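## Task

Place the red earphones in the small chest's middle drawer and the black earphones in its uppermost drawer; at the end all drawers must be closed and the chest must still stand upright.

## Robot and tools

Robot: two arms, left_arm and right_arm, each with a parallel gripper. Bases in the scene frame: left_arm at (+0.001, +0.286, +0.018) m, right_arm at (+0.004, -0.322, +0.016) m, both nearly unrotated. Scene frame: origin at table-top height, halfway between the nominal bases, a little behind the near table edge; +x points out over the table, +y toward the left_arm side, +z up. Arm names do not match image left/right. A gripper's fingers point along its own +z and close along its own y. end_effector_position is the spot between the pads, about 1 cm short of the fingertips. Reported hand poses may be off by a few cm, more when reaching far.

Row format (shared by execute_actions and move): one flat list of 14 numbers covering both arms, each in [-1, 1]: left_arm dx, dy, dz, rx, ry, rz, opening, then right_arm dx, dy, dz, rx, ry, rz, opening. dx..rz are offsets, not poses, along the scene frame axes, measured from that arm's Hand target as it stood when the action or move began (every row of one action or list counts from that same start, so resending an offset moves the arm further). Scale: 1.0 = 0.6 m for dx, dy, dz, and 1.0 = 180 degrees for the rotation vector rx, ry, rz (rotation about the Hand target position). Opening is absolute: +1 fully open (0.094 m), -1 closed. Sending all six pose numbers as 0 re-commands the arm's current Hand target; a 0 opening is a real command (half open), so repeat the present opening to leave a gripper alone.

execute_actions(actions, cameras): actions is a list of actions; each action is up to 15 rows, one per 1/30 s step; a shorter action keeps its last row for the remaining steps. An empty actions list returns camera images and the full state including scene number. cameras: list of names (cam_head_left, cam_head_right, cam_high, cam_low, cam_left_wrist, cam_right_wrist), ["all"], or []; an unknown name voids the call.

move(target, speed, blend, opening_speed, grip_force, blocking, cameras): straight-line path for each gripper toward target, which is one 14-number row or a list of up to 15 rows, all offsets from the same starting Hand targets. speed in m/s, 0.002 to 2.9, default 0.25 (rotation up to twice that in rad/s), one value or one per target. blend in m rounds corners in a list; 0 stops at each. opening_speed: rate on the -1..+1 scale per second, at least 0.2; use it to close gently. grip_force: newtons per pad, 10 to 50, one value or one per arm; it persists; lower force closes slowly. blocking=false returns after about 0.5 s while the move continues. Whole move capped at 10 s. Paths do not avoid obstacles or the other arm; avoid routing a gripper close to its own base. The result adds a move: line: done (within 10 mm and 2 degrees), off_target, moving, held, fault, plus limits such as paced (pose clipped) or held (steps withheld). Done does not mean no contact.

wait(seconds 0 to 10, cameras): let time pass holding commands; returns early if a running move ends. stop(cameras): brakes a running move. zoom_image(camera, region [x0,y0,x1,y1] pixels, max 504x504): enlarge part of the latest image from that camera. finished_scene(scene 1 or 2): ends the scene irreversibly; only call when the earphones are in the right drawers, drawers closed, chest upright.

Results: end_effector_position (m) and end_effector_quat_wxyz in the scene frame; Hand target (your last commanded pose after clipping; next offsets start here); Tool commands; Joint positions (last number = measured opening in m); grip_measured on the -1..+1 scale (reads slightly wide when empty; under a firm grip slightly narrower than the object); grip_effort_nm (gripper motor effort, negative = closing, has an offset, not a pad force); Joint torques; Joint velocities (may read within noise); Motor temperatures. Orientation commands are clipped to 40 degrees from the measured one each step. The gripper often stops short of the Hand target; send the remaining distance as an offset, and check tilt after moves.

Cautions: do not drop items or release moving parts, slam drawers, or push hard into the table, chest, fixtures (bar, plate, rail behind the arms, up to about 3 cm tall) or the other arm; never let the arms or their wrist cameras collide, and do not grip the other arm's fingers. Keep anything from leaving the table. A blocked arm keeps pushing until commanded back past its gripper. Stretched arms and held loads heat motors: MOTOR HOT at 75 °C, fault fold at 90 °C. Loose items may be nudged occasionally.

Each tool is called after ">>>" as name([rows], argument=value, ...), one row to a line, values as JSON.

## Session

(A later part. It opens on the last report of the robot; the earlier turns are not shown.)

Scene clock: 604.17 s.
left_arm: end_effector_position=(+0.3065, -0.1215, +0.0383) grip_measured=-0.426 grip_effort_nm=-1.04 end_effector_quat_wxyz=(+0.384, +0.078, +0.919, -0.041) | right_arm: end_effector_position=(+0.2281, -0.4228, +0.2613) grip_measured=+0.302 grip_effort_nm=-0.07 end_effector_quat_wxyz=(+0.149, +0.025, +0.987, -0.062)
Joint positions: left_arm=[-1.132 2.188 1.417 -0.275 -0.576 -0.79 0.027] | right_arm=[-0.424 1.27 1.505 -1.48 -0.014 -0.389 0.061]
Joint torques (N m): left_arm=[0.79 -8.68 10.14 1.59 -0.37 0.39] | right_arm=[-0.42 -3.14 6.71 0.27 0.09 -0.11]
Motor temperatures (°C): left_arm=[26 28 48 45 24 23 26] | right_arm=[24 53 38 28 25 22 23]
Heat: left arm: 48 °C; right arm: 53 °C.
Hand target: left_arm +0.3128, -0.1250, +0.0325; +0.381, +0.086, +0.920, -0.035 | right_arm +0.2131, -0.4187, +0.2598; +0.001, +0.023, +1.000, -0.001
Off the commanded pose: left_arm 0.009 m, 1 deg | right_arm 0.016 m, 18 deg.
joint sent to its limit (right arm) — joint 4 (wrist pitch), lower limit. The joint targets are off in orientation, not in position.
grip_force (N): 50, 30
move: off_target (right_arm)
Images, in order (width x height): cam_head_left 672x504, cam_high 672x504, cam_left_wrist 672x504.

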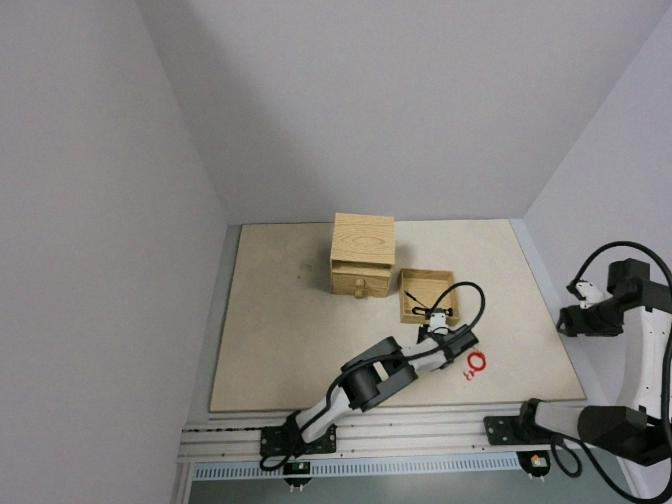

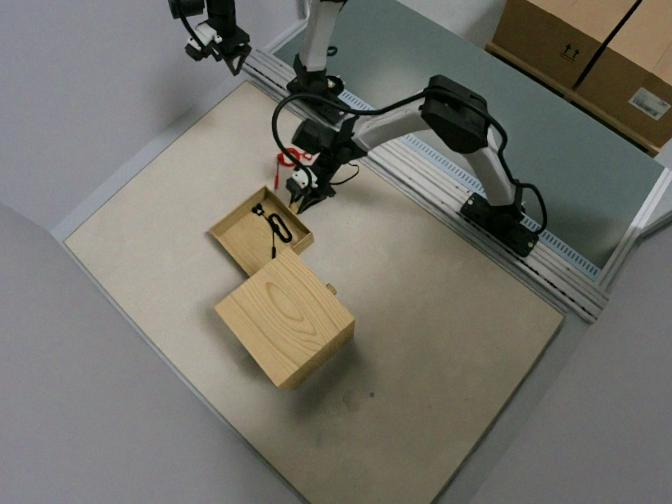

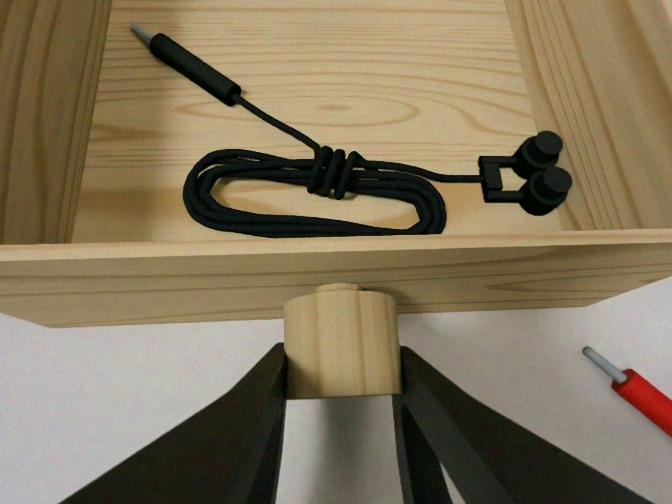

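>>> move(target=[0,0,0.13,0,0,0,-1,0,0,0,0,0,0,0.3], speed=0.08, cameras=["cam_left_wrist","cam_low","cam_head_right"])

>>> zoom_image(camera="cam_low", region=[100, 60, 560, 360])

Scene clock: 612.90 s.
left_arm: end_effector_position=(+0.2988, -0.1171, +0.0671) grip_measured=-0.426 grip_effort_nm=-1.04 end_effector_quat_wxyz=(+0.344, +0.101, +0.933, -0.011) | right_arm: end_effector_position=(+0.2281, -0.4228, +0.2613) grip_measured=+0.302 grip_effort_nm=-0.06 end_effector_quat_wxyz=(+0.149, +0.025, +0.987, -0.062)
Joint positions: left_arm=[-1.127 2.156 1.551 -0.54 -0.532 -0.778 0.027] | right_arm=[-0.424 1.27 1.505 -1.48 -0.014 -0.389 0.061]
Joint torques (N m): left_arm=[0.84 -16.44 11.26 1.47 -0.8 0.29] | right_arm=[-0.4 -3.17 6.72 0.28 0.1 -0.12]
Heat: left arm: 48 °C; right arm: 51 °C.
Hand target: left_arm +0.3128, -0.1250, +0.1106; +0.381, +0.086, +0.920, -0.035 | right_arm +0.2131, -0.4187, +0.2598; +0.001, +0.023, +1.000, -0.001
Off the commanded pose: left_arm 0.046 m, 6 deg | right_arm 0.016 m, 18 deg.
joint sent to its limit (right arm) — joint 4 (wrist pitch), lower limit. The joint targets are off in orientation, not in position.
grip_force (N): 50, 30
move: off_target (left_arm, right_arm)
Images, in order (width x height): cam_head_right 672x504, cam_low 672x504, cam_left_wrist 672x504.

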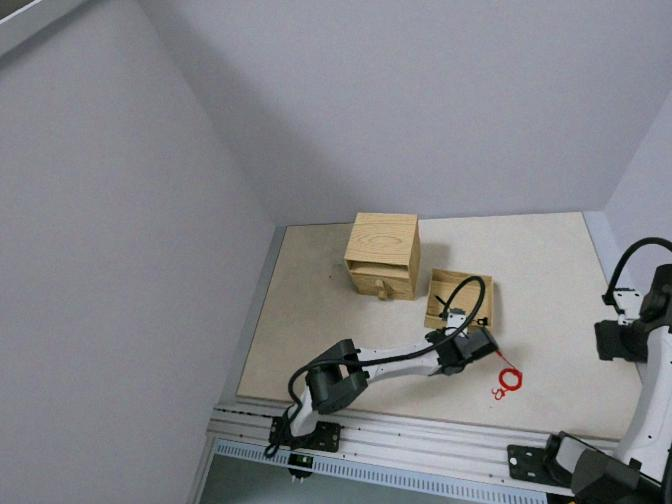

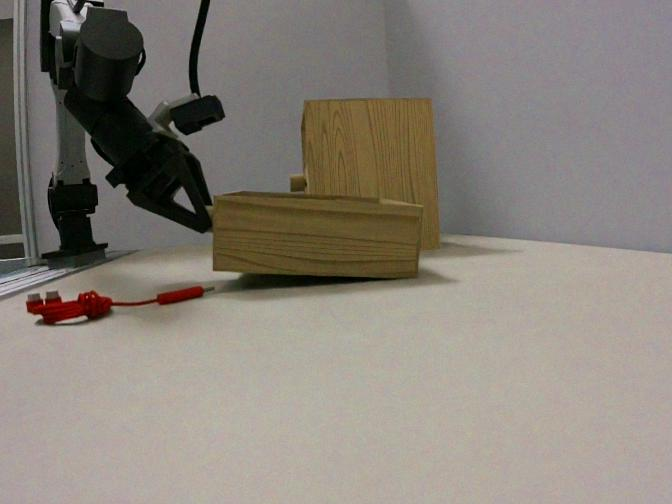

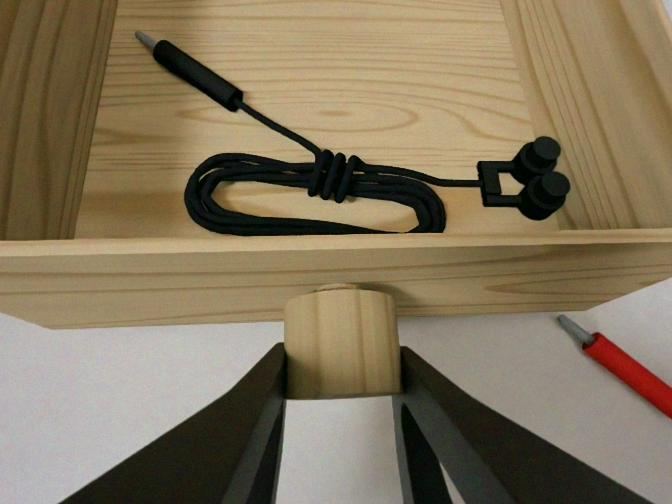

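Scaled by 1.096 from the camera's 672x504 image, which has a finer 960x720 frame.

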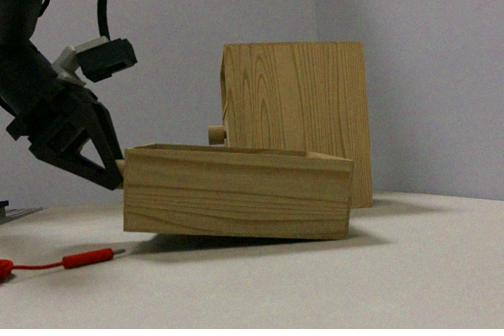

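>>> move(target=[0,0,0.225,-0.006,-0.028,-0.022,-1,0,0,0,0,0,0,0.3], speed=0.08, cameras=["cam_low"])

>>> zoom_image(camera="cam_low", region=[100, 60, 560, 360])

Scene clock: 633.00 s.
left_arm: end_effector_position=(+0.2964, -0.1214, +0.1890) grip_measured=-0.426 grip_effort_nm=-1.04 end_effector_quat_wxyz=(+0.363, +0.146, +0.920, -0.018) | right_arm: end_effector_position=(+0.2281, -0.4228, +0.2613) grip_measured=+0.302 grip_effort_nm=-0.06 end_effector_quat_wxyz=(+0.149, +0.025, +0.987, -0.062)
Joint positions: left_arm=[-1.127 2.042 1.841 -0.874 -0.532 -0.66 0.027] | right_arm=[-0.424 1.27 1.505 -1.48 -0.014 -0.389 0.061]
Joint torques (N m): left_arm=[1.03 -16.5 12.6 2.02 -0.98 0.22] | right_arm=[-0.39 -3.15 6.71 0.28 0.09 -0.11]
Motor temperatures (°C): left_arm=[26 46 48 43 25 23 27] | right_arm=[24 48 41 28 25 22 23]
Heat: left arm: 48 °C; right arm: 48 °C.
Hand target: left_arm +0.3128, -0.1250, +0.2456; +0.421, +0.115, +0.898, -0.053 | right_arm +0.2131, -0.4187, +0.2598; +0.001, +0.023, +1.000, -0.001
Off the commanded pose: left_arm 0.059 m, 9 deg | right_arm 0.016 m, 18 deg.
joint sent to its limit (right arm) — joint 4 (wrist pitch), lower limit. The joint targets are off in orientation, not in position.
grip_force (N): 50, 30
move: off_target (left_arm, right_arm)
Images, in order (width x height): cam_low 672x504.

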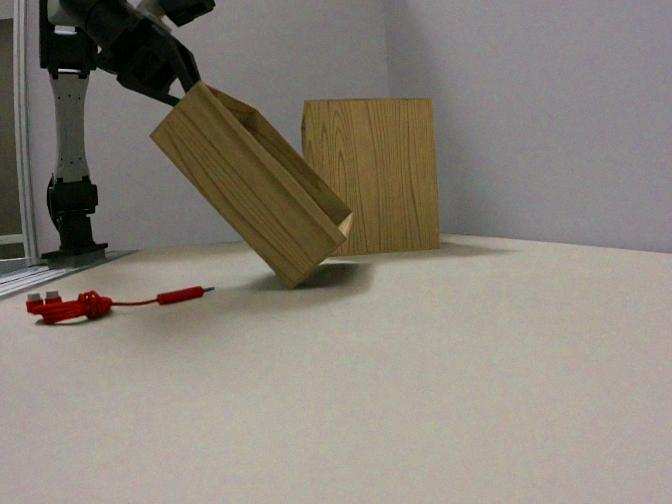

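Scaled by 1.096 from the camera's 672x504 image, which has a finer 960x720 frame.

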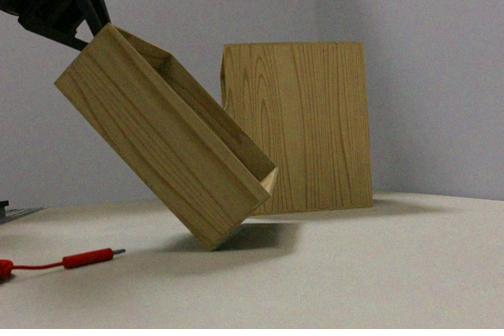

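>>> move([
  [0,0,-0.353,0.006,0.028,0.022,-1,0,0,0,0,0,0,0.3],
  [0.05,-0.117,-0.353,0.006,0.028,0.022,-1,0,0,0,0,0,0,0.3],
], speed=0.1, cameras=["cam_low","cam_left_wrist","cam_high"])

Scene clock: 672.90 s.
left_arm: end_effector_position=(+0.3424, -0.1918, +0.0402) grip_measured=-0.426 grip_effort_nm=-1.04 end_effector_quat_wxyz=(+0.383, +0.084, +0.919, -0.042) | right_arm: end_effector_position=(+0.2281, -0.4228, +0.2613) grip_measured=+0.302 grip_effort_nm=-0.07 end_effector_quat_wxyz=(+0.149, +0.025, +0.987, -0.062)
Joint positions: left_arm=[-1.128 2.474 1.932 -0.498 -0.568 -0.773 0.027] | right_arm=[-0.424 1.27 1.505 -1.48 -0.014 -0.389 0.061]
Joint torques (N m): left_arm=[-0.34 -11.23 10.97 1.41 -0.48 0.09] | right_arm=[-0.4 -3.17 6.72 0.27 0.1 -0.13]
Motor temperatures (°C): left_arm=[26 52 58 44 26 23 28] | right_arm=[24 44 42 27 25 22 23]
Heat: left arm: 58 °C; right arm: 44 °C.
Hand target: left_arm +0.3427, -0.1951, +0.0336; +0.381, +0.086, +0.920, -0.035 | right_arm +0.2131, -0.4187, +0.2598; +0.001, +0.023, +1.000, -0.001
Off the commanded pose: left_arm 0.007 m, 1 deg | right_arm 0.016 m, 18 deg.
joint sent to its limit (right arm) — joint 4 (wrist pitch), lower limit. The joint targets are off in orientation, not in position.
grip_force (N): 50, 30
move: off_target (right_arm)
Images, in order (width x height): cam_high 672x504, cam_low 672x504, cam_left_wrist 672x504.

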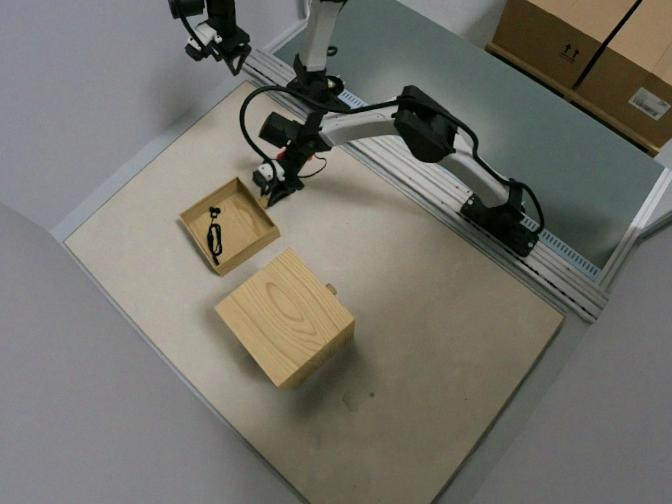

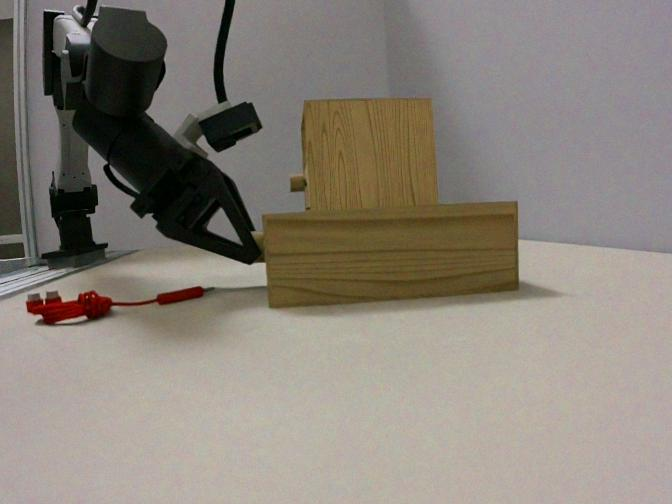

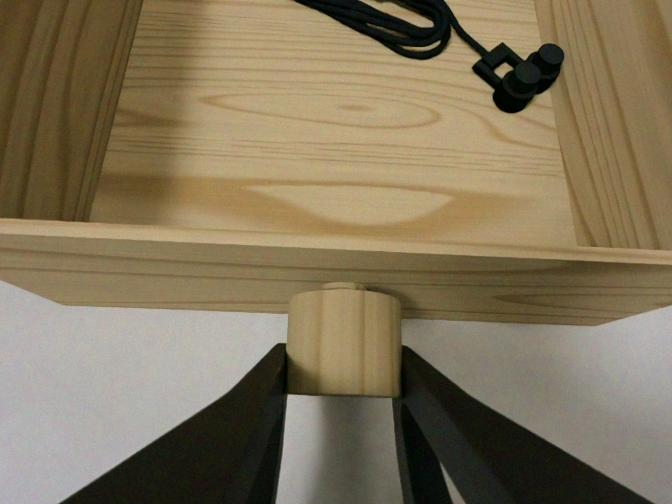

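>>> move([
  [0,0,0,0,0,0,1,0,0,0,0,0,0,0.3],
  [-0.05,0.03,0.32,0.1,-0.07,-0.05,1,0,0,0,0,0,0,0.3],
  [0.004,0.52,0.33,0.422,-0.288,-0.2055,1,0,0,0,0,0,0,0.3],
  [0.004,0.52,0.318,0.422,-0.288,-0.2055,1,0,0,0,0,0,0,0.3],
  [0.215,0.473,0.318,0.422,-0.288,-0.2055,1,0,0,0,0,0,0,0.3],
  [0.215,0.473,0.318,0.422,-0.288,-0.2055,-1,0,0,0,0,0,0,0.3],
  [0,0.40,0.325,0.422,-0.288,-0.2055,-1,0,0,0,0,0,0,0.3],
], opening_speed=2, speed=[0.2,0.3,0.3,0.2,0.15,0.15,0.08], blend=[0,0.03,0,0,0,0,0], cameras=["cam_left_wrist","cam_high","cam_head_right","cam_low"])

Scene clock: 707.50 s.
left_arm: end_effector_position=(+0.3554, +0.0603, +0.2218) grip_measured=-0.936 grip_effort_nm=-1.04 end_effector_quat_wxyz=(+0.529, +0.540, +0.463, +0.462) | right_arm: end_effector_position=(+0.2281, -0.4228, +0.2613) grip_measured=+0.302 grip_effort_nm=-0.07 end_effector_quat_wxyz=(+0.149, +0.025, +0.987, -0.062)
Joint positions: left_arm=[-0.83 1.563 0.568 0.935 -0.666 1.535 0.003] | right_arm=[-0.424 1.27 1.505 -1.48 -0.014 -0.389 0.061]
Joint torques (N m): left_arm=[-2.51 -9.13 6.04 2.49 0.42 0.02] | right_arm=[-0.39 -3.15 6.71 0.27 0.09 -0.12]
Motor temperatures (°C): left_arm=[26 49 53 45 25 23 28] | right_arm=[24 43 42 27 25 22 23]
Heat: left arm: 53 °C; right arm: 43 °C.
Hand target: left_arm +0.3427, +0.0449, +0.2285; +0.553, +0.553, +0.441, +0.440 | right_arm +0.2131, -0.4187, +0.2598; +0.001, +0.023, +1.000, -0.001
Off the commanded pose: left_arm 0.021 m, 5 deg | right_arm 0.016 m, 18 deg.
joint sent to its limit (right arm) — joint 4 (wrist pitch), lower limit. The joint targets are off in orientation, not in position.
grip_force (N): 50, 30
move: off_target (left_arm, right_arm)
Images, in order (width x height): cam_head_right 672x504, cam_high 672x504, cam_low 672x504, cam_left_wrist 672x504.

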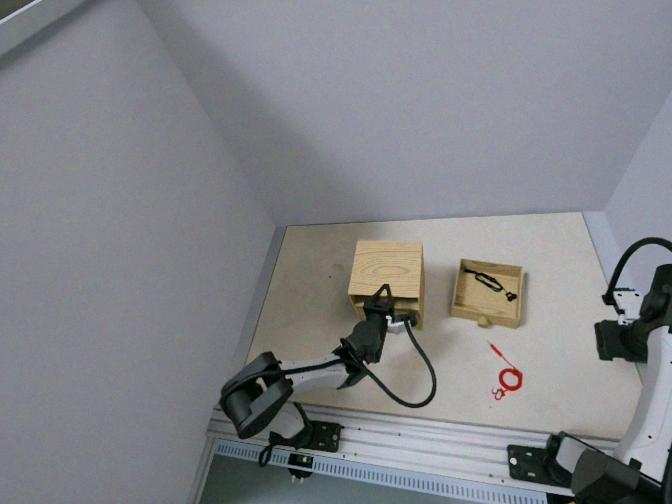

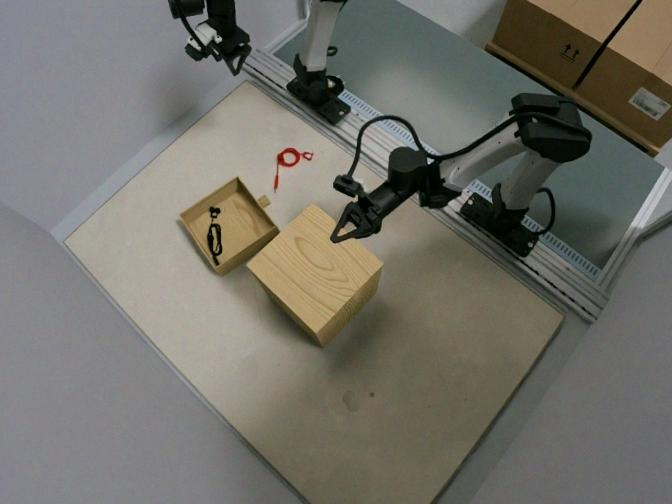

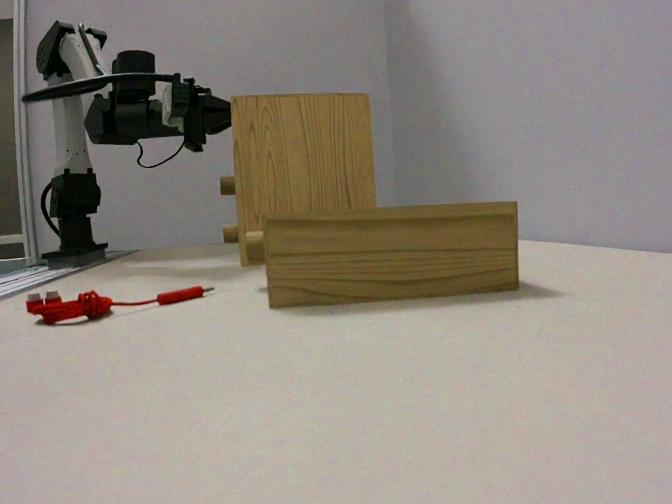

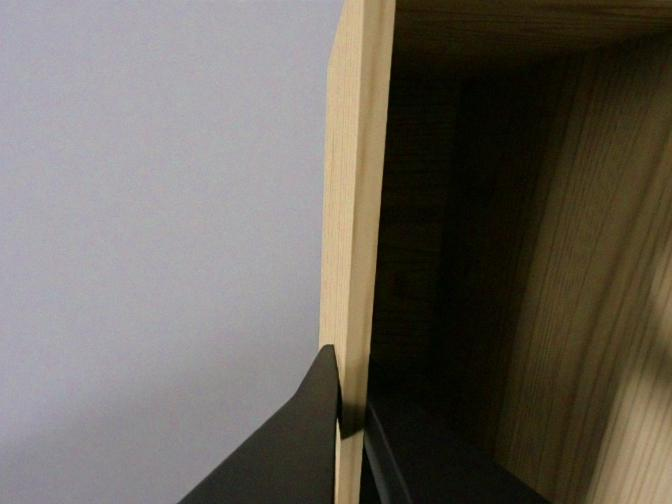

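>>> move([
  [0,0,0,0,0,0,1,0,0.15,-0.1,0,0,0.1,1],
  [-0.17,0.025,0.0,0,0,0,1,0.015,0.26,-0.233,0,0,0.1,1],
  [-0.193,0.049,0.06,-0.422,0.288,0.23,1,0.015,0.26,-0.233,0,0,0.1,1],
], blend=[0,0.02,0], cameras=["cam_left_wrist","cam_right_wrist"])

Scene clock: 732.40 s.
left_arm: end_effector_position=(+0.2225, +0.0768, +0.2584) grip_measured=+0.998 grip_effort_nm=0.12 end_effector_quat_wxyz=(+0.358, +0.078, +0.930, -0.015) | right_arm: end_effector_position=(+0.2261, -0.2635, +0.1233) grip_measured=+0.998 grip_effort_nm=0.13 end_effector_quat_wxyz=(+0.009, -0.136, +0.991, -0.001)
Joint positions: left_arm=[-1.037 1.296 1.313 -1.098 -0.52 -0.721 0.094] | right_arm=[0.271 1.385 1.081 -1.244 -0.001 -0.019 0.094]
Joint torques (N m): left_arm=[0.73 -2.52 10.82 1.51 -0.45 -0.07] | right_arm=[0.58 -4.53 4.71 0.38 0.04 0.08]
Heat: left arm: 51 °C; right arm: 42 °C.
Hand target: left_arm +0.2269, +0.0744, +0.2646; +0.360, +0.066, +0.930, -0.020 | right_arm +0.2222, -0.2628, +0.1200; +0.001, -0.134, +0.991, -0.001
Off the commanded pose: left_arm 0.008 m, 2 deg | right_arm 0.005 m, 1 deg.
grip_force (N): 50, 30
move: done
Images, in order (width x height): cam_left_wrist 672x504, cam_right_wrist 672x504.

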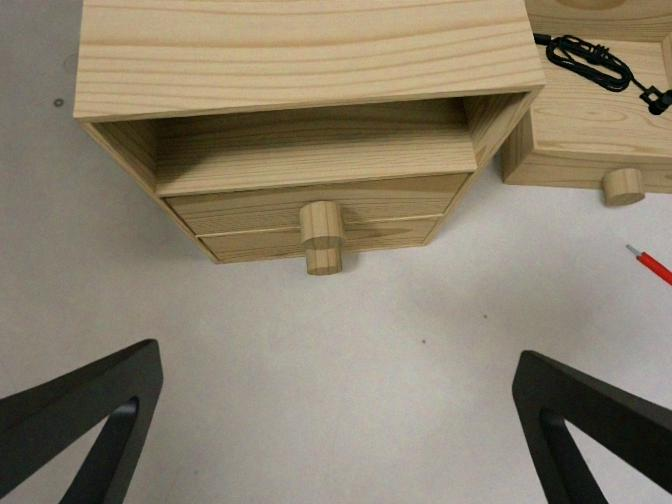

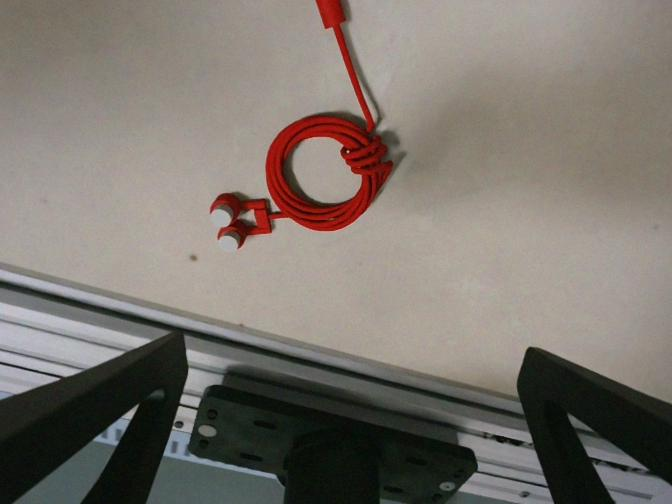

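>>> move([
  [0.04,0,-0.15,0,0,0.022,1,-0.004,0.0145,-0.19,0,0,0,1],
  [0.152,0,-0.264,0,0,0.022,1,-0.004,0.0145,-0.19,0,0,0,-1],
  [0.152,0,-0.264,0,0,0.022,-0.6,-0.004,0.0145,-0.19,0,0,0,-1],
  [-0.033,0.008,-0.264,0,0,0.022,-0.6,-0.004,0.0145,0.2,0,0,0,-1],
  [-0.033,0.008,-0.264,0,0,0.022,1,-0.004,0.0145,0.2,0,0,0,-1],
  [-0.033,0.008,0.06,0,0,0.022,1,-0.004,0.0145,0.2,0,0,0,-1],
  [-0.033,0.45,0.1,0,0,0.022,1,0.08,0.3,0.24,0,0,0.2,-1],
], opening_speed=1.5, speed=[0.2,0.15,0.12,0.12,0.12,0.25,0.25], blend=[0,0,0,0,0,0.03,0], cameras=["cam_left_wrist","cam_right_wrist","cam_high"])

Scene clock: 765.70 s.
left_arm: end_effector_position=(+0.3114, +0.0736, +0.1113) grip_measured=-0.426 grip_effort_nm=-1.04 end_effector_quat_wxyz=(+0.353, +0.027, +0.935, -0.013) | right_arm: end_effector_position=(+0.2093, -0.2358, +0.0133) grip_measured=-0.982 grip_effort_nm=-0.63 end_effector_quat_wxyz=(-0.016, -0.139, +0.989, +0.054)
Joint positions: left_arm=[-0.805 1.558 0.923 -0.383 -0.428 -0.608 0.027] | right_arm=[0.322 1.526 0.738 -0.792 -0.117 0.024 0.001]
Joint torques (N m): left_arm=[0.8 -4.63 6.9 2.27 -0.45 0.46] | right_arm=[-0.08 -4.34 4 0.74 1.05 0.09]
Motor temperatures (°C): left_arm=[26 39 52 44 25 23 27] | right_arm=[24 42 38 27 25 22 23]
Heat: left arm: 52 °C; right arm: 42 °C.
Hand target: left_arm +0.3181, +0.0743, +0.1063; +0.361, +0.033, +0.932, -0.008 (not the last commanded pose) | right_arm +0.2198, -0.2541, +0.0060; +0.001, -0.134, +0.991, -0.001 (not the last commanded pose)
Tool commands: left_gripper/opening=-0.6 right_gripper/opening=-1.0
Off the commanded pose: left_arm 0.360 m, 1 deg | right_arm 0.300 m, 36 deg.
grip_force (N): 50, 30
move: off_target (left_arm, right_arm; path cut at 10 s); path passed 3 of 7 targets; target 5's new opening was not sent; target 2's new opening was sent with right_arm's hand 0.015 m and 3 deg from that target
Images, in order (width x height): cam_high 672x504, cam_left_wrist 672x504, cam_right_wrist 672x504.

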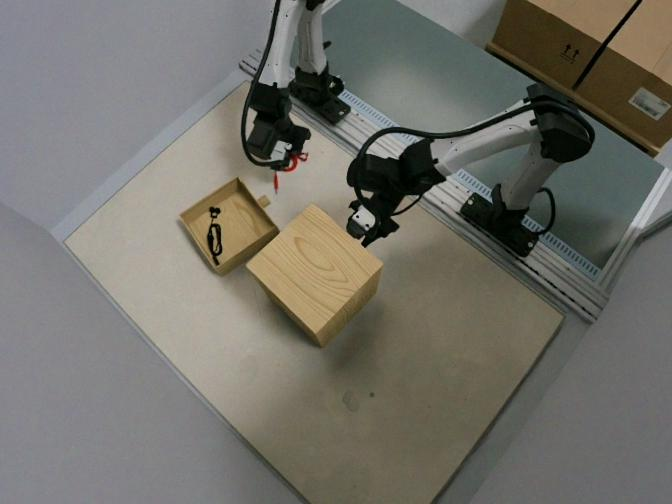

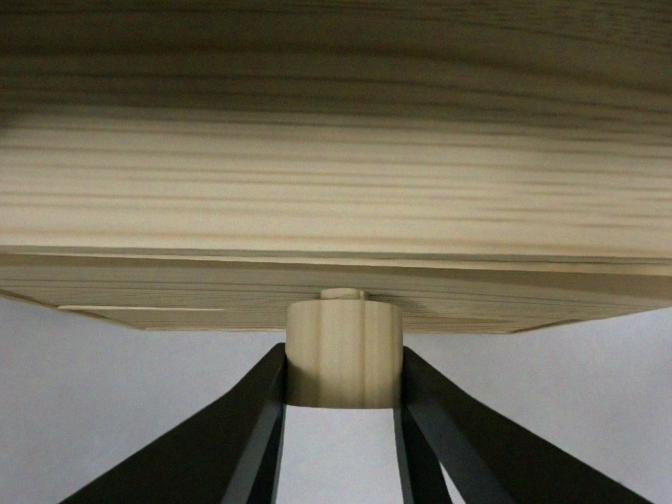

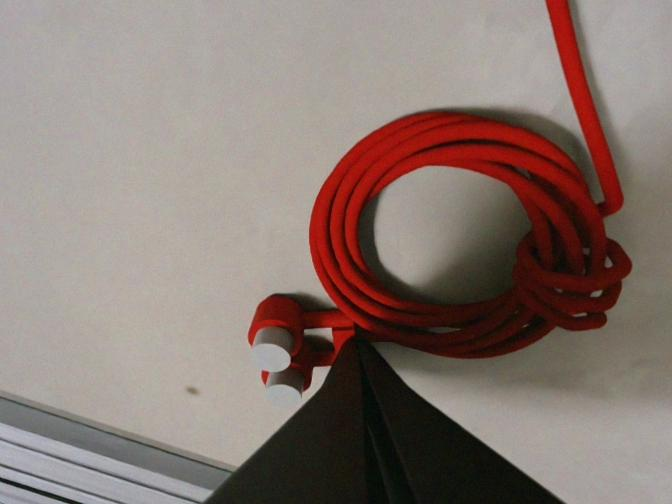

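>>> move([
  [-0.1,0.004,0,0,0,0,-0.6,0,0,0.09,0,0,0,1],
  [-0.185,0.008,0,0,0,0,-0.6,0.025,0,0.07,0,0,0,1],
], speed=0.12, cameras=["cam_left_wrist","cam_right_wrist"])

Scene clock: 782.67 s.
left_arm: end_effector_position=(+0.2104, +0.0738, +0.1060) grip_measured=-0.426 grip_effort_nm=-1.04 end_effector_quat_wxyz=(+0.358, +0.032, +0.933, -0.012) | right_arm: end_effector_position=(+0.2273, -0.2533, +0.0444) grip_measured=+0.998 grip_effort_nm=0.14 end_effector_quat_wxyz=(-0.006, -0.132, +0.991, +0.001)
Joint positions: left_arm=[-1.129 1.348 0.75 -0.567 -0.586 -0.919 0.027] | right_arm=[0.307 1.505 0.862 -0.935 -0.009 0.024 0.094]
Joint torques (N m): left_arm=[-0.64 -6.05 6.54 1.19 -0.58 0.07] | right_arm=[-0.47 -4.78 6.97 0.32 0.12 -0.12]
Heat: left arm: 48 °C; right arm: 41 °C.
Hand target: left_arm +0.2071, +0.0790, +0.1063; +0.361, +0.033, +0.932, -0.008 | right_arm +0.2348, -0.2540, +0.0480; +0.001, -0.134, +0.991, -0.001
Off the commanded pose: left_arm 0.006 m, 1 deg | right_arm 0.008 m, 1 deg.
grip_force (N): 50, 30
move: done
Images, in order (width x height): cam_left_wrist 672x504, cam_right_wrist 672x504.

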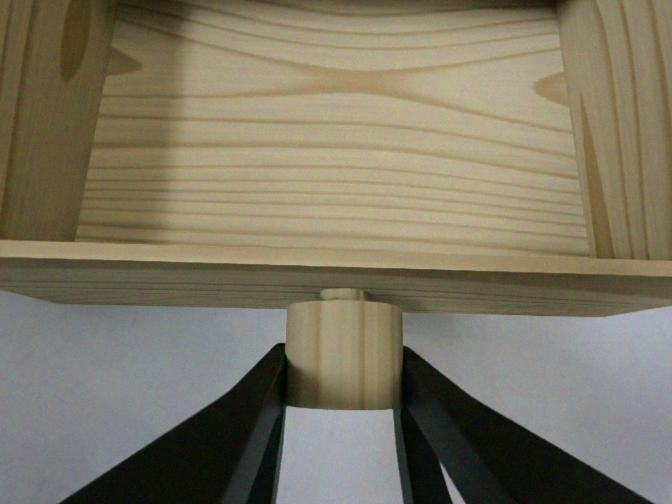

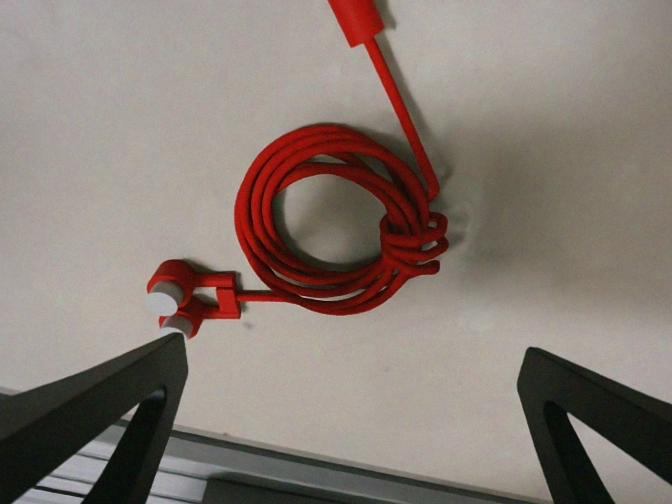

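>>> move([
  [0,0,0,0,0,0,1,0.042,0.012,0,0,0,0,0.6],
  [0,0,0.25,0,0,0,1,0.042,0.012,-0.07,0,0,0,0.6],
  [0,0,0.25,0,0,0,1,0.042,0.012,-0.07,0,0,0,-1],
  [0,0.4,0.36,0,0,0,1,0.042,0.012,0.25,0,0,0,-1],
], opening_speed=2, speed=[0.1,0.2,0.2,0.3], cameras=["cam_left_wrist","cam_right_wrist","cam_high"])

Scene clock: 803.77 s.
left_arm: end_effector_position=(+0.2057, +0.3184, +0.3150) grip_measured=+0.998 grip_effort_nm=0.12 end_effector_quat_wxyz=(+0.354, +0.026, +0.935, -0.009) | right_arm: end_effector_position=(+0.2692, -0.2430, +0.1962) grip_measured=-0.871 grip_effort_nm=-0.63 end_effector_quat_wxyz=(+0.026, -0.133, +0.991, -0.001)
Joint positions: left_arm=[0.347 0.956 1.371 -1.342 0.266 0.33 0.094] | right_arm=[0.306 1.551 1.52 -1.484 0.006 0.021 0.006]
Joint torques (N m): left_arm=[0.59 0.58 9.55 1.86 0.16 0.33] | right_arm=[-0.64 -5.49 6.99 -0.16 -0.02 -0.12]
Motor temperatures (°C): left_arm=[26 37 47 42 25 23 28] | right_arm=[24 42 38 27 25 22 23]
Heat: left arm: 47 °C; right arm: 42 °C.
Hand target: left_arm +0.2071, +0.3190, +0.3223; +0.360, +0.034, +0.932, -0.007 | right_arm +0.2600, -0.2468, +0.1980; +0.001, -0.134, +0.991, -0.001
Off the commanded pose: left_arm 0.007 m, 1 deg | right_arm 0.010 m, 3 deg.
grip_force (N): 50, 30
move: off_target (right_arm)
Images, in order (width x height): cam_high 672x504, cam_left_wrist 672x504, cam_right_wrist 672x504.

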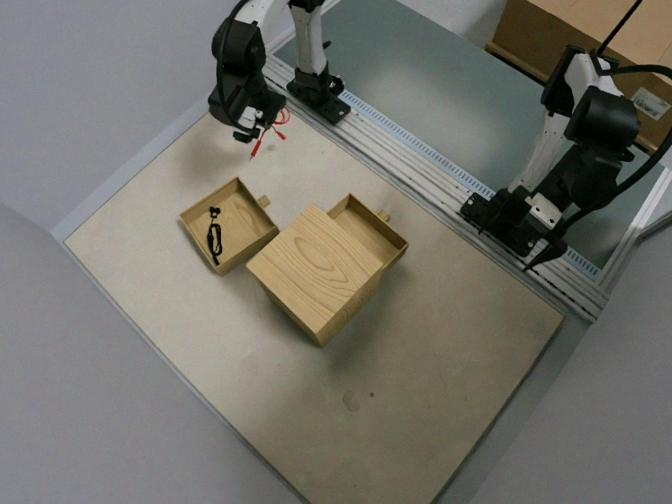

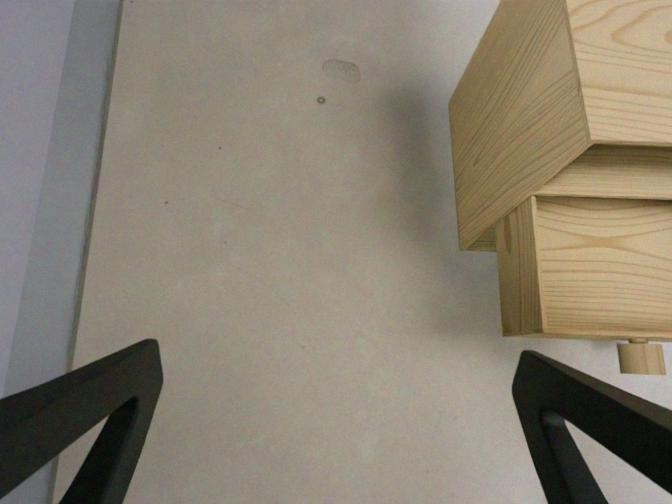

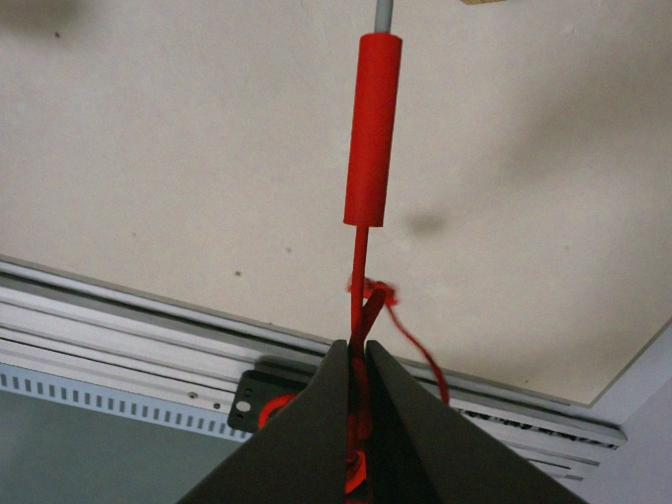

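>>> move([
  [0,0,0,0,0,0,1,-0.01,0.1,0.13,0,0,0.1,-1],
  [0,0,0,0,0,0,1,0.035,0.5,0.13,0,0,0.404,-1],
], blend=[0.05,0], speed=0.25, cameras=["cam_right_wrist"])

Scene clock: 814.33 s.
left_arm: end_effector_position=(+0.2057, +0.3182, +0.3149) grip_measured=+0.998 grip_effort_nm=0.12 end_effector_quat_wxyz=(+0.354, +0.026, +0.935, -0.010) | right_arm: end_effector_position=(+0.2918, +0.0623, +0.2794) grip_measured=-0.871 grip_effort_nm=-0.63 end_effector_quat_wxyz=(-0.233, +0.670, -0.704, -0.038)
Joint positions: left_arm=[0.347 0.956 1.371 -1.342 0.267 0.331 0.094] | right_arm=[0.947 2.125 2.516 -1.479 0.004 -0.592 0.006]
Joint torques (N m): left_arm=[0.59 0.59 9.58 1.85 0.17 0.32] | right_arm=[0.46 -10.43 7.16 0.56 -0.01 -0.11]
Heat: left arm: 47 °C; right arm: 43 °C.
Hand target: left_arm +0.2071, +0.3189, +0.3223; +0.360, +0.034, +0.932, -0.008 | right_arm +0.2811, +0.0531, +0.2760; -0.001, +0.695, -0.719, +0.000
Off the commanded pose: left_arm 0.008 m, 1 deg | right_arm 0.015 m, 27 deg.
joint sent to its limit (right arm) — joint 4 (wrist pitch), lower limit. The joint targets are off in orientation, not in position.
grip_force (N): 50, 30
move: off_target (right_arm)
Images, in order (width x height): cam_right_wrist 672x504.

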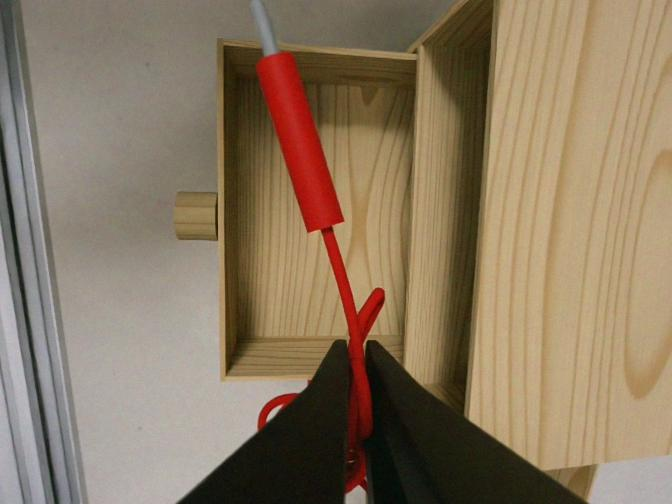

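>>> move(target=[0,0,0,0,0,0,1,-0.023,0.033,-0.275,0,0,0,-1], speed=0.12, cameras=["cam_right_wrist","cam_left_wrist","cam_high"])

Scene clock: 827.47 s.
left_arm: end_effector_position=(+0.2057, +0.3182, +0.3149) grip_measured=+0.998 grip_effort_nm=0.12 end_effector_quat_wxyz=(+0.354, +0.026, +0.935, -0.010) | right_arm: end_effector_position=(+0.2803, +0.0856, +0.1152) grip_measured=-0.871 grip_effort_nm=-0.63 end_effector_quat_wxyz=(-0.049, +0.695, -0.717, -0.008)
Joint positions: left_arm=[0.347 0.956 1.371 -1.342 0.267 0.331 0.094] | right_arm=[0.994 2.436 2.456 -1.484 0.004 -0.564 0.006]
Joint torques (N m): left_arm=[0.62 0.59 9.57 1.85 0.17 0.32] | right_arm=[0.61 -12.9 5.44 -0.21 0.01 0.07]
Heat: left arm: 48 °C; right arm: 46 °C.
Hand target: left_arm +0.2071, +0.3189, +0.3223; +0.360, +0.034, +0.932, -0.008 | right_arm +0.2673, +0.0729, +0.1110; -0.001, +0.695, -0.719, +0.000
Off the commanded pose: left_arm 0.008 m, 1 deg | right_arm 0.019 m, 6 deg.
joint sent to its limit (right arm) — joint 4 (wrist pitch), lower limit. The joint targets still meet the commanded pose.
grip_force (N): 50, 30
move: off_target (right_arm)
Images, in order (width x height): cam_high 672x504, cam_left_wrist 672x504, cam_right_wrist 672x504.

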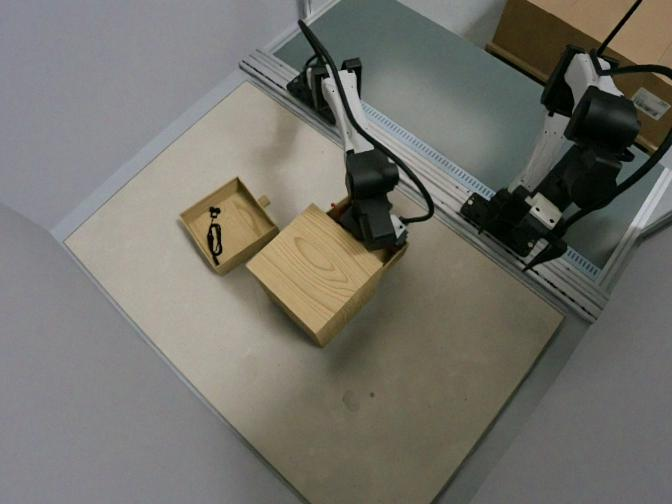

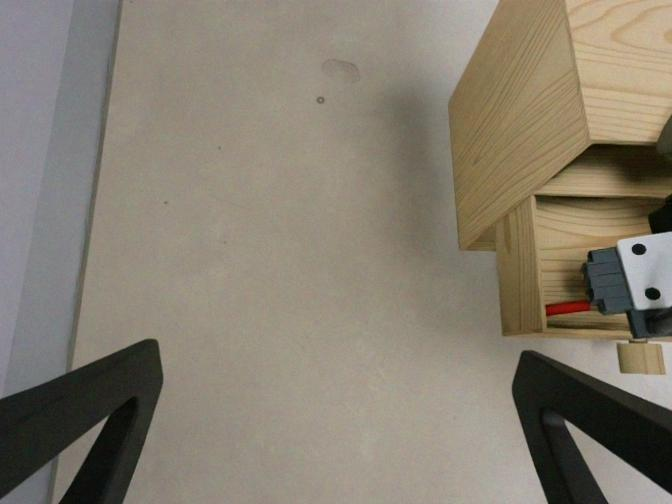

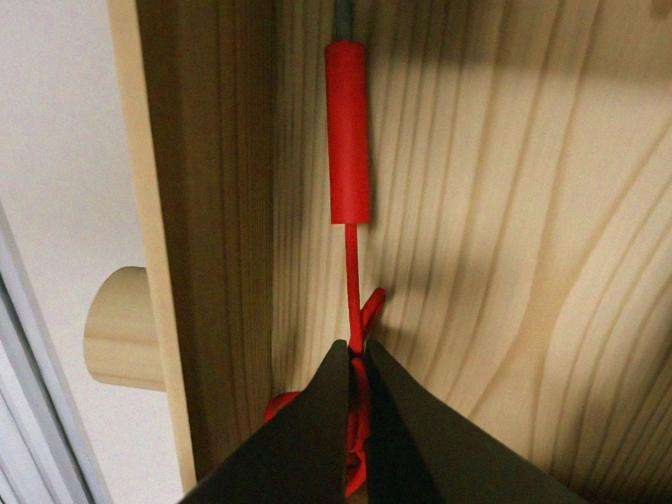

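>>> move([
  [0,0,0,0,0,0,1,0.016,-0.025,-0.02,0,0,0,-1],
  [0,0,0,0,0,0,1,0.016,-0.025,-0.02,0,0,0,-0.2],
  [0,0,0,0,0,0,1,0.016,-0.025,0.26,0,0,0,-0.2],
], opening_speed=1.5, speed=0.15, cameras=["cam_right_wrist","cam_high"])

Scene clock: 839.60 s.
left_arm: end_effector_position=(+0.2057, +0.3182, +0.3149) grip_measured=+0.998 grip_effort_nm=0.11 end_effector_quat_wxyz=(+0.354, +0.026, +0.935, -0.010) | right_arm: end_effector_position=(+0.2883, +0.0734, +0.2543) grip_measured=-0.202 grip_effort_nm=0.13 end_effector_quat_wxyz=(-0.206, +0.676, -0.706, -0.035)
Joint positions: left_arm=[0.347 0.956 1.371 -1.342 0.267 0.331 0.094] | right_arm=[0.967 2.178 2.514 -1.48 0.007 -0.579 0.037]
Joint torques (N m): left_arm=[0.61 0.61 9.58 1.86 0.17 0.32] | right_arm=[-0.08 -13.76 6.98 0.47 -0.03 -0.12]
Motor temperatures (°C): left_arm=[26 34 48 42 25 23 27] | right_arm=[24 52 39 27 25 22 24]
Heat: left arm: 48 °C; right arm: 52 °C.
Hand target: left_arm +0.2071, +0.3189, +0.3223; +0.360, +0.034, +0.932, -0.008 | right_arm +0.2770, +0.0579, +0.2670; -0.001, +0.695, -0.719, +0.000
Off the commanded pose: left_arm 0.008 m, 1 deg | right_arm 0.023 m, 24 deg.
joint sent to its limit (right arm) — joint 4 (wrist pitch), lower limit. The joint targets are off in orientation, not in position.
grip_force (N): 50, 30
move: off_target (right_arm); target 2's new opening was sent with right_arm's hand 0.011 m and 1 deg from that target
Images, in order (width x height): cam_high 672x504, cam_right_wrist 672x504.

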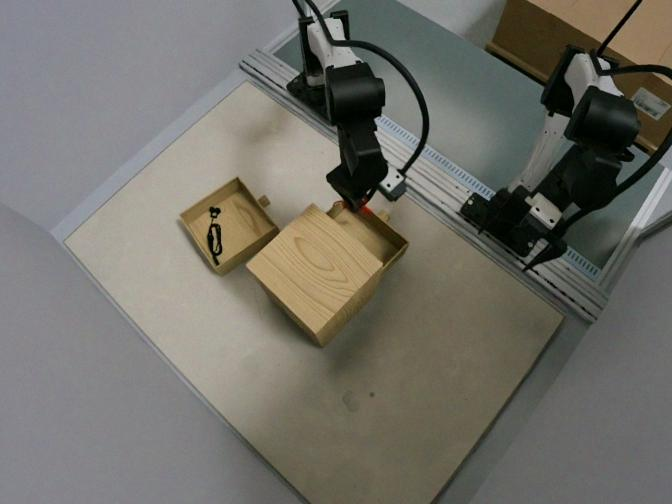

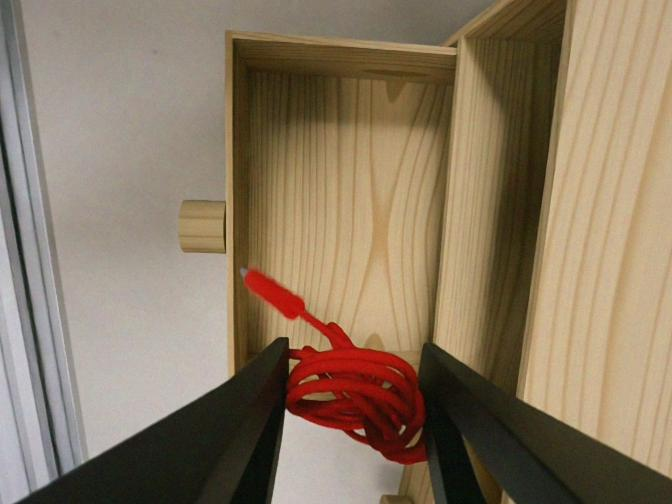

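>>> move([
  [0,0,0,0,0,0,1,-0.002,0.045,-0.05,0,0,0,-0.2],
  [0,0,0,0,0,0,1,-0.002,0.045,-0.25,0,0,0,-0.2],
  [0,0,0,0,0,0,1,-0.002,0.045,-0.25,0,0,0,0.55],
  [0,0,0,0,0,0,1,-0.002,0.045,0,0,0,0,0.55],
], opening_speed=1.5, speed=0.15, cameras=["cam_right_wrist"])

Scene clock: 855.03 s.
left_arm: end_effector_position=(+0.2057, +0.3182, +0.3149) grip_measured=+0.998 grip_effort_nm=0.12 end_effector_quat_wxyz=(+0.354, +0.026, +0.935, -0.010) | right_arm: end_effector_position=(+0.2901, +0.0987, +0.2545) grip_measured=+0.548 grip_effort_nm=0.14 end_effector_quat_wxyz=(-0.227, +0.676, -0.700, -0.043)
Joint positions: left_arm=[0.347 0.956 1.371 -1.342 0.267 0.331 0.094] | right_arm=[0.995 2.263 2.644 -1.479 0.01 -0.563 0.073]
Joint torques (N m): left_arm=[0.64 0.61 9.58 1.85 0.17 0.32] | right_arm=[0.57 -14.32 6.72 0.55 -0.01 0.04]
Motor temperatures (°C): left_arm=[26 33 48 42 25 23 27] | right_arm=[24 57 40 27 25 22 23]
Heat: left arm: 48 °C; right arm: 57 °C.
Hand target: left_arm +0.2071, +0.3189, +0.3223; +0.360, +0.034, +0.932, -0.008 | right_arm +0.2757, +0.0849, +0.2671; -0.001, +0.695, -0.719, +0.000
Off the commanded pose: left_arm 0.008 m, 1 deg | right_arm 0.023 m, 27 deg.
joint sent to its limit (right arm) — joint 4 (wrist pitch), lower limit. The joint targets are off in orientation, not in position.
grip_force (N): 50, 30
move: off_target (right_arm); target 3's new opening was sent with right_arm's hand 0.022 m and 9 deg from that target
Images, in order (width x height): cam_right_wrist 672x504.

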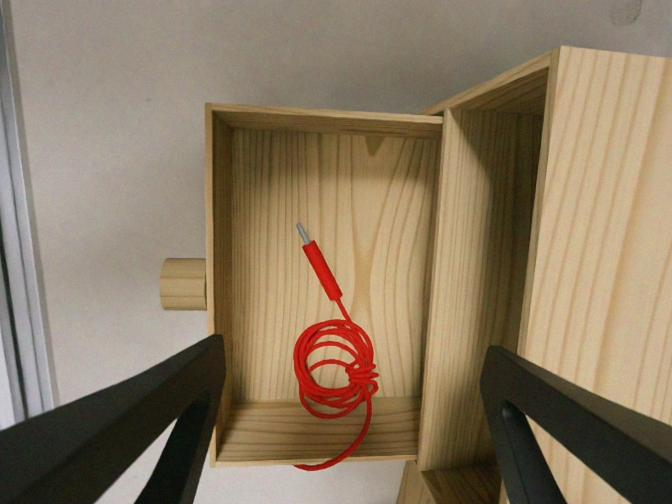

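>>> move(target=[0,0,0,0,0,0,1,0.037,-0.173,-0.125,0,0,0,-0.3], speed=0.2, cameras=["cam_right_wrist"])

Scene clock: 879.07 s.
left_arm: end_effector_position=(+0.2057, +0.3182, +0.3149) grip_measured=+0.998 grip_effort_nm=0.12 end_effector_quat_wxyz=(+0.354, +0.026, +0.935, -0.010) | right_arm: end_effector_position=(+0.3103, -0.0003, +0.1828) grip_measured=-0.298 grip_effort_nm=-0.06 end_effector_quat_wxyz=(-0.079, +0.692, -0.718, -0.006)
Joint positions: left_arm=[0.347 0.956 1.371 -1.342 0.267 0.331 0.094] | right_arm=[0.824 2.139 2.217 -1.484 -0.008 -0.727 0.033]
Joint torques (N m): left_arm=[0.62 0.61 9.55 1.85 0.17 0.32] | right_arm=[-0.46 -14.16 4.51 -0.09 0.07 -0.12]
Motor temperatures (°C): left_arm=[26 32 48 41 25 23 26] | right_arm=[24 71 41 27 25 22 23]
Heat: left arm: 48 °C; right arm: 71 °C.
Hand target: left_arm +0.2071, +0.3189, +0.3223; +0.360, +0.034, +0.932, -0.008 | right_arm +0.2979, -0.0189, +0.1921; -0.001, +0.695, -0.719, +0.000
Off the commanded pose: left_arm 0.008 m, 1 deg | right_arm 0.024 m, 9 deg.
joint sent to its limit (right arm) — joint 4 (wrist pitch), lower limit. The joint targets are off in orientation, not in position.
grip_force (N): 50, 30
move: off_target (right_arm)
Images, in order (width x height): cam_right_wrist 672x504.

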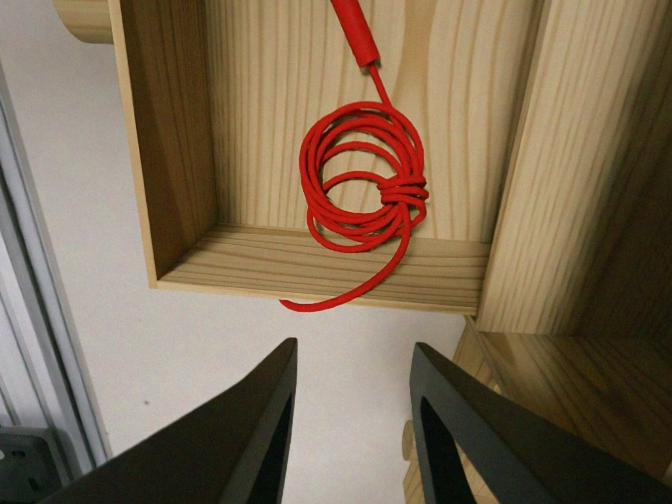

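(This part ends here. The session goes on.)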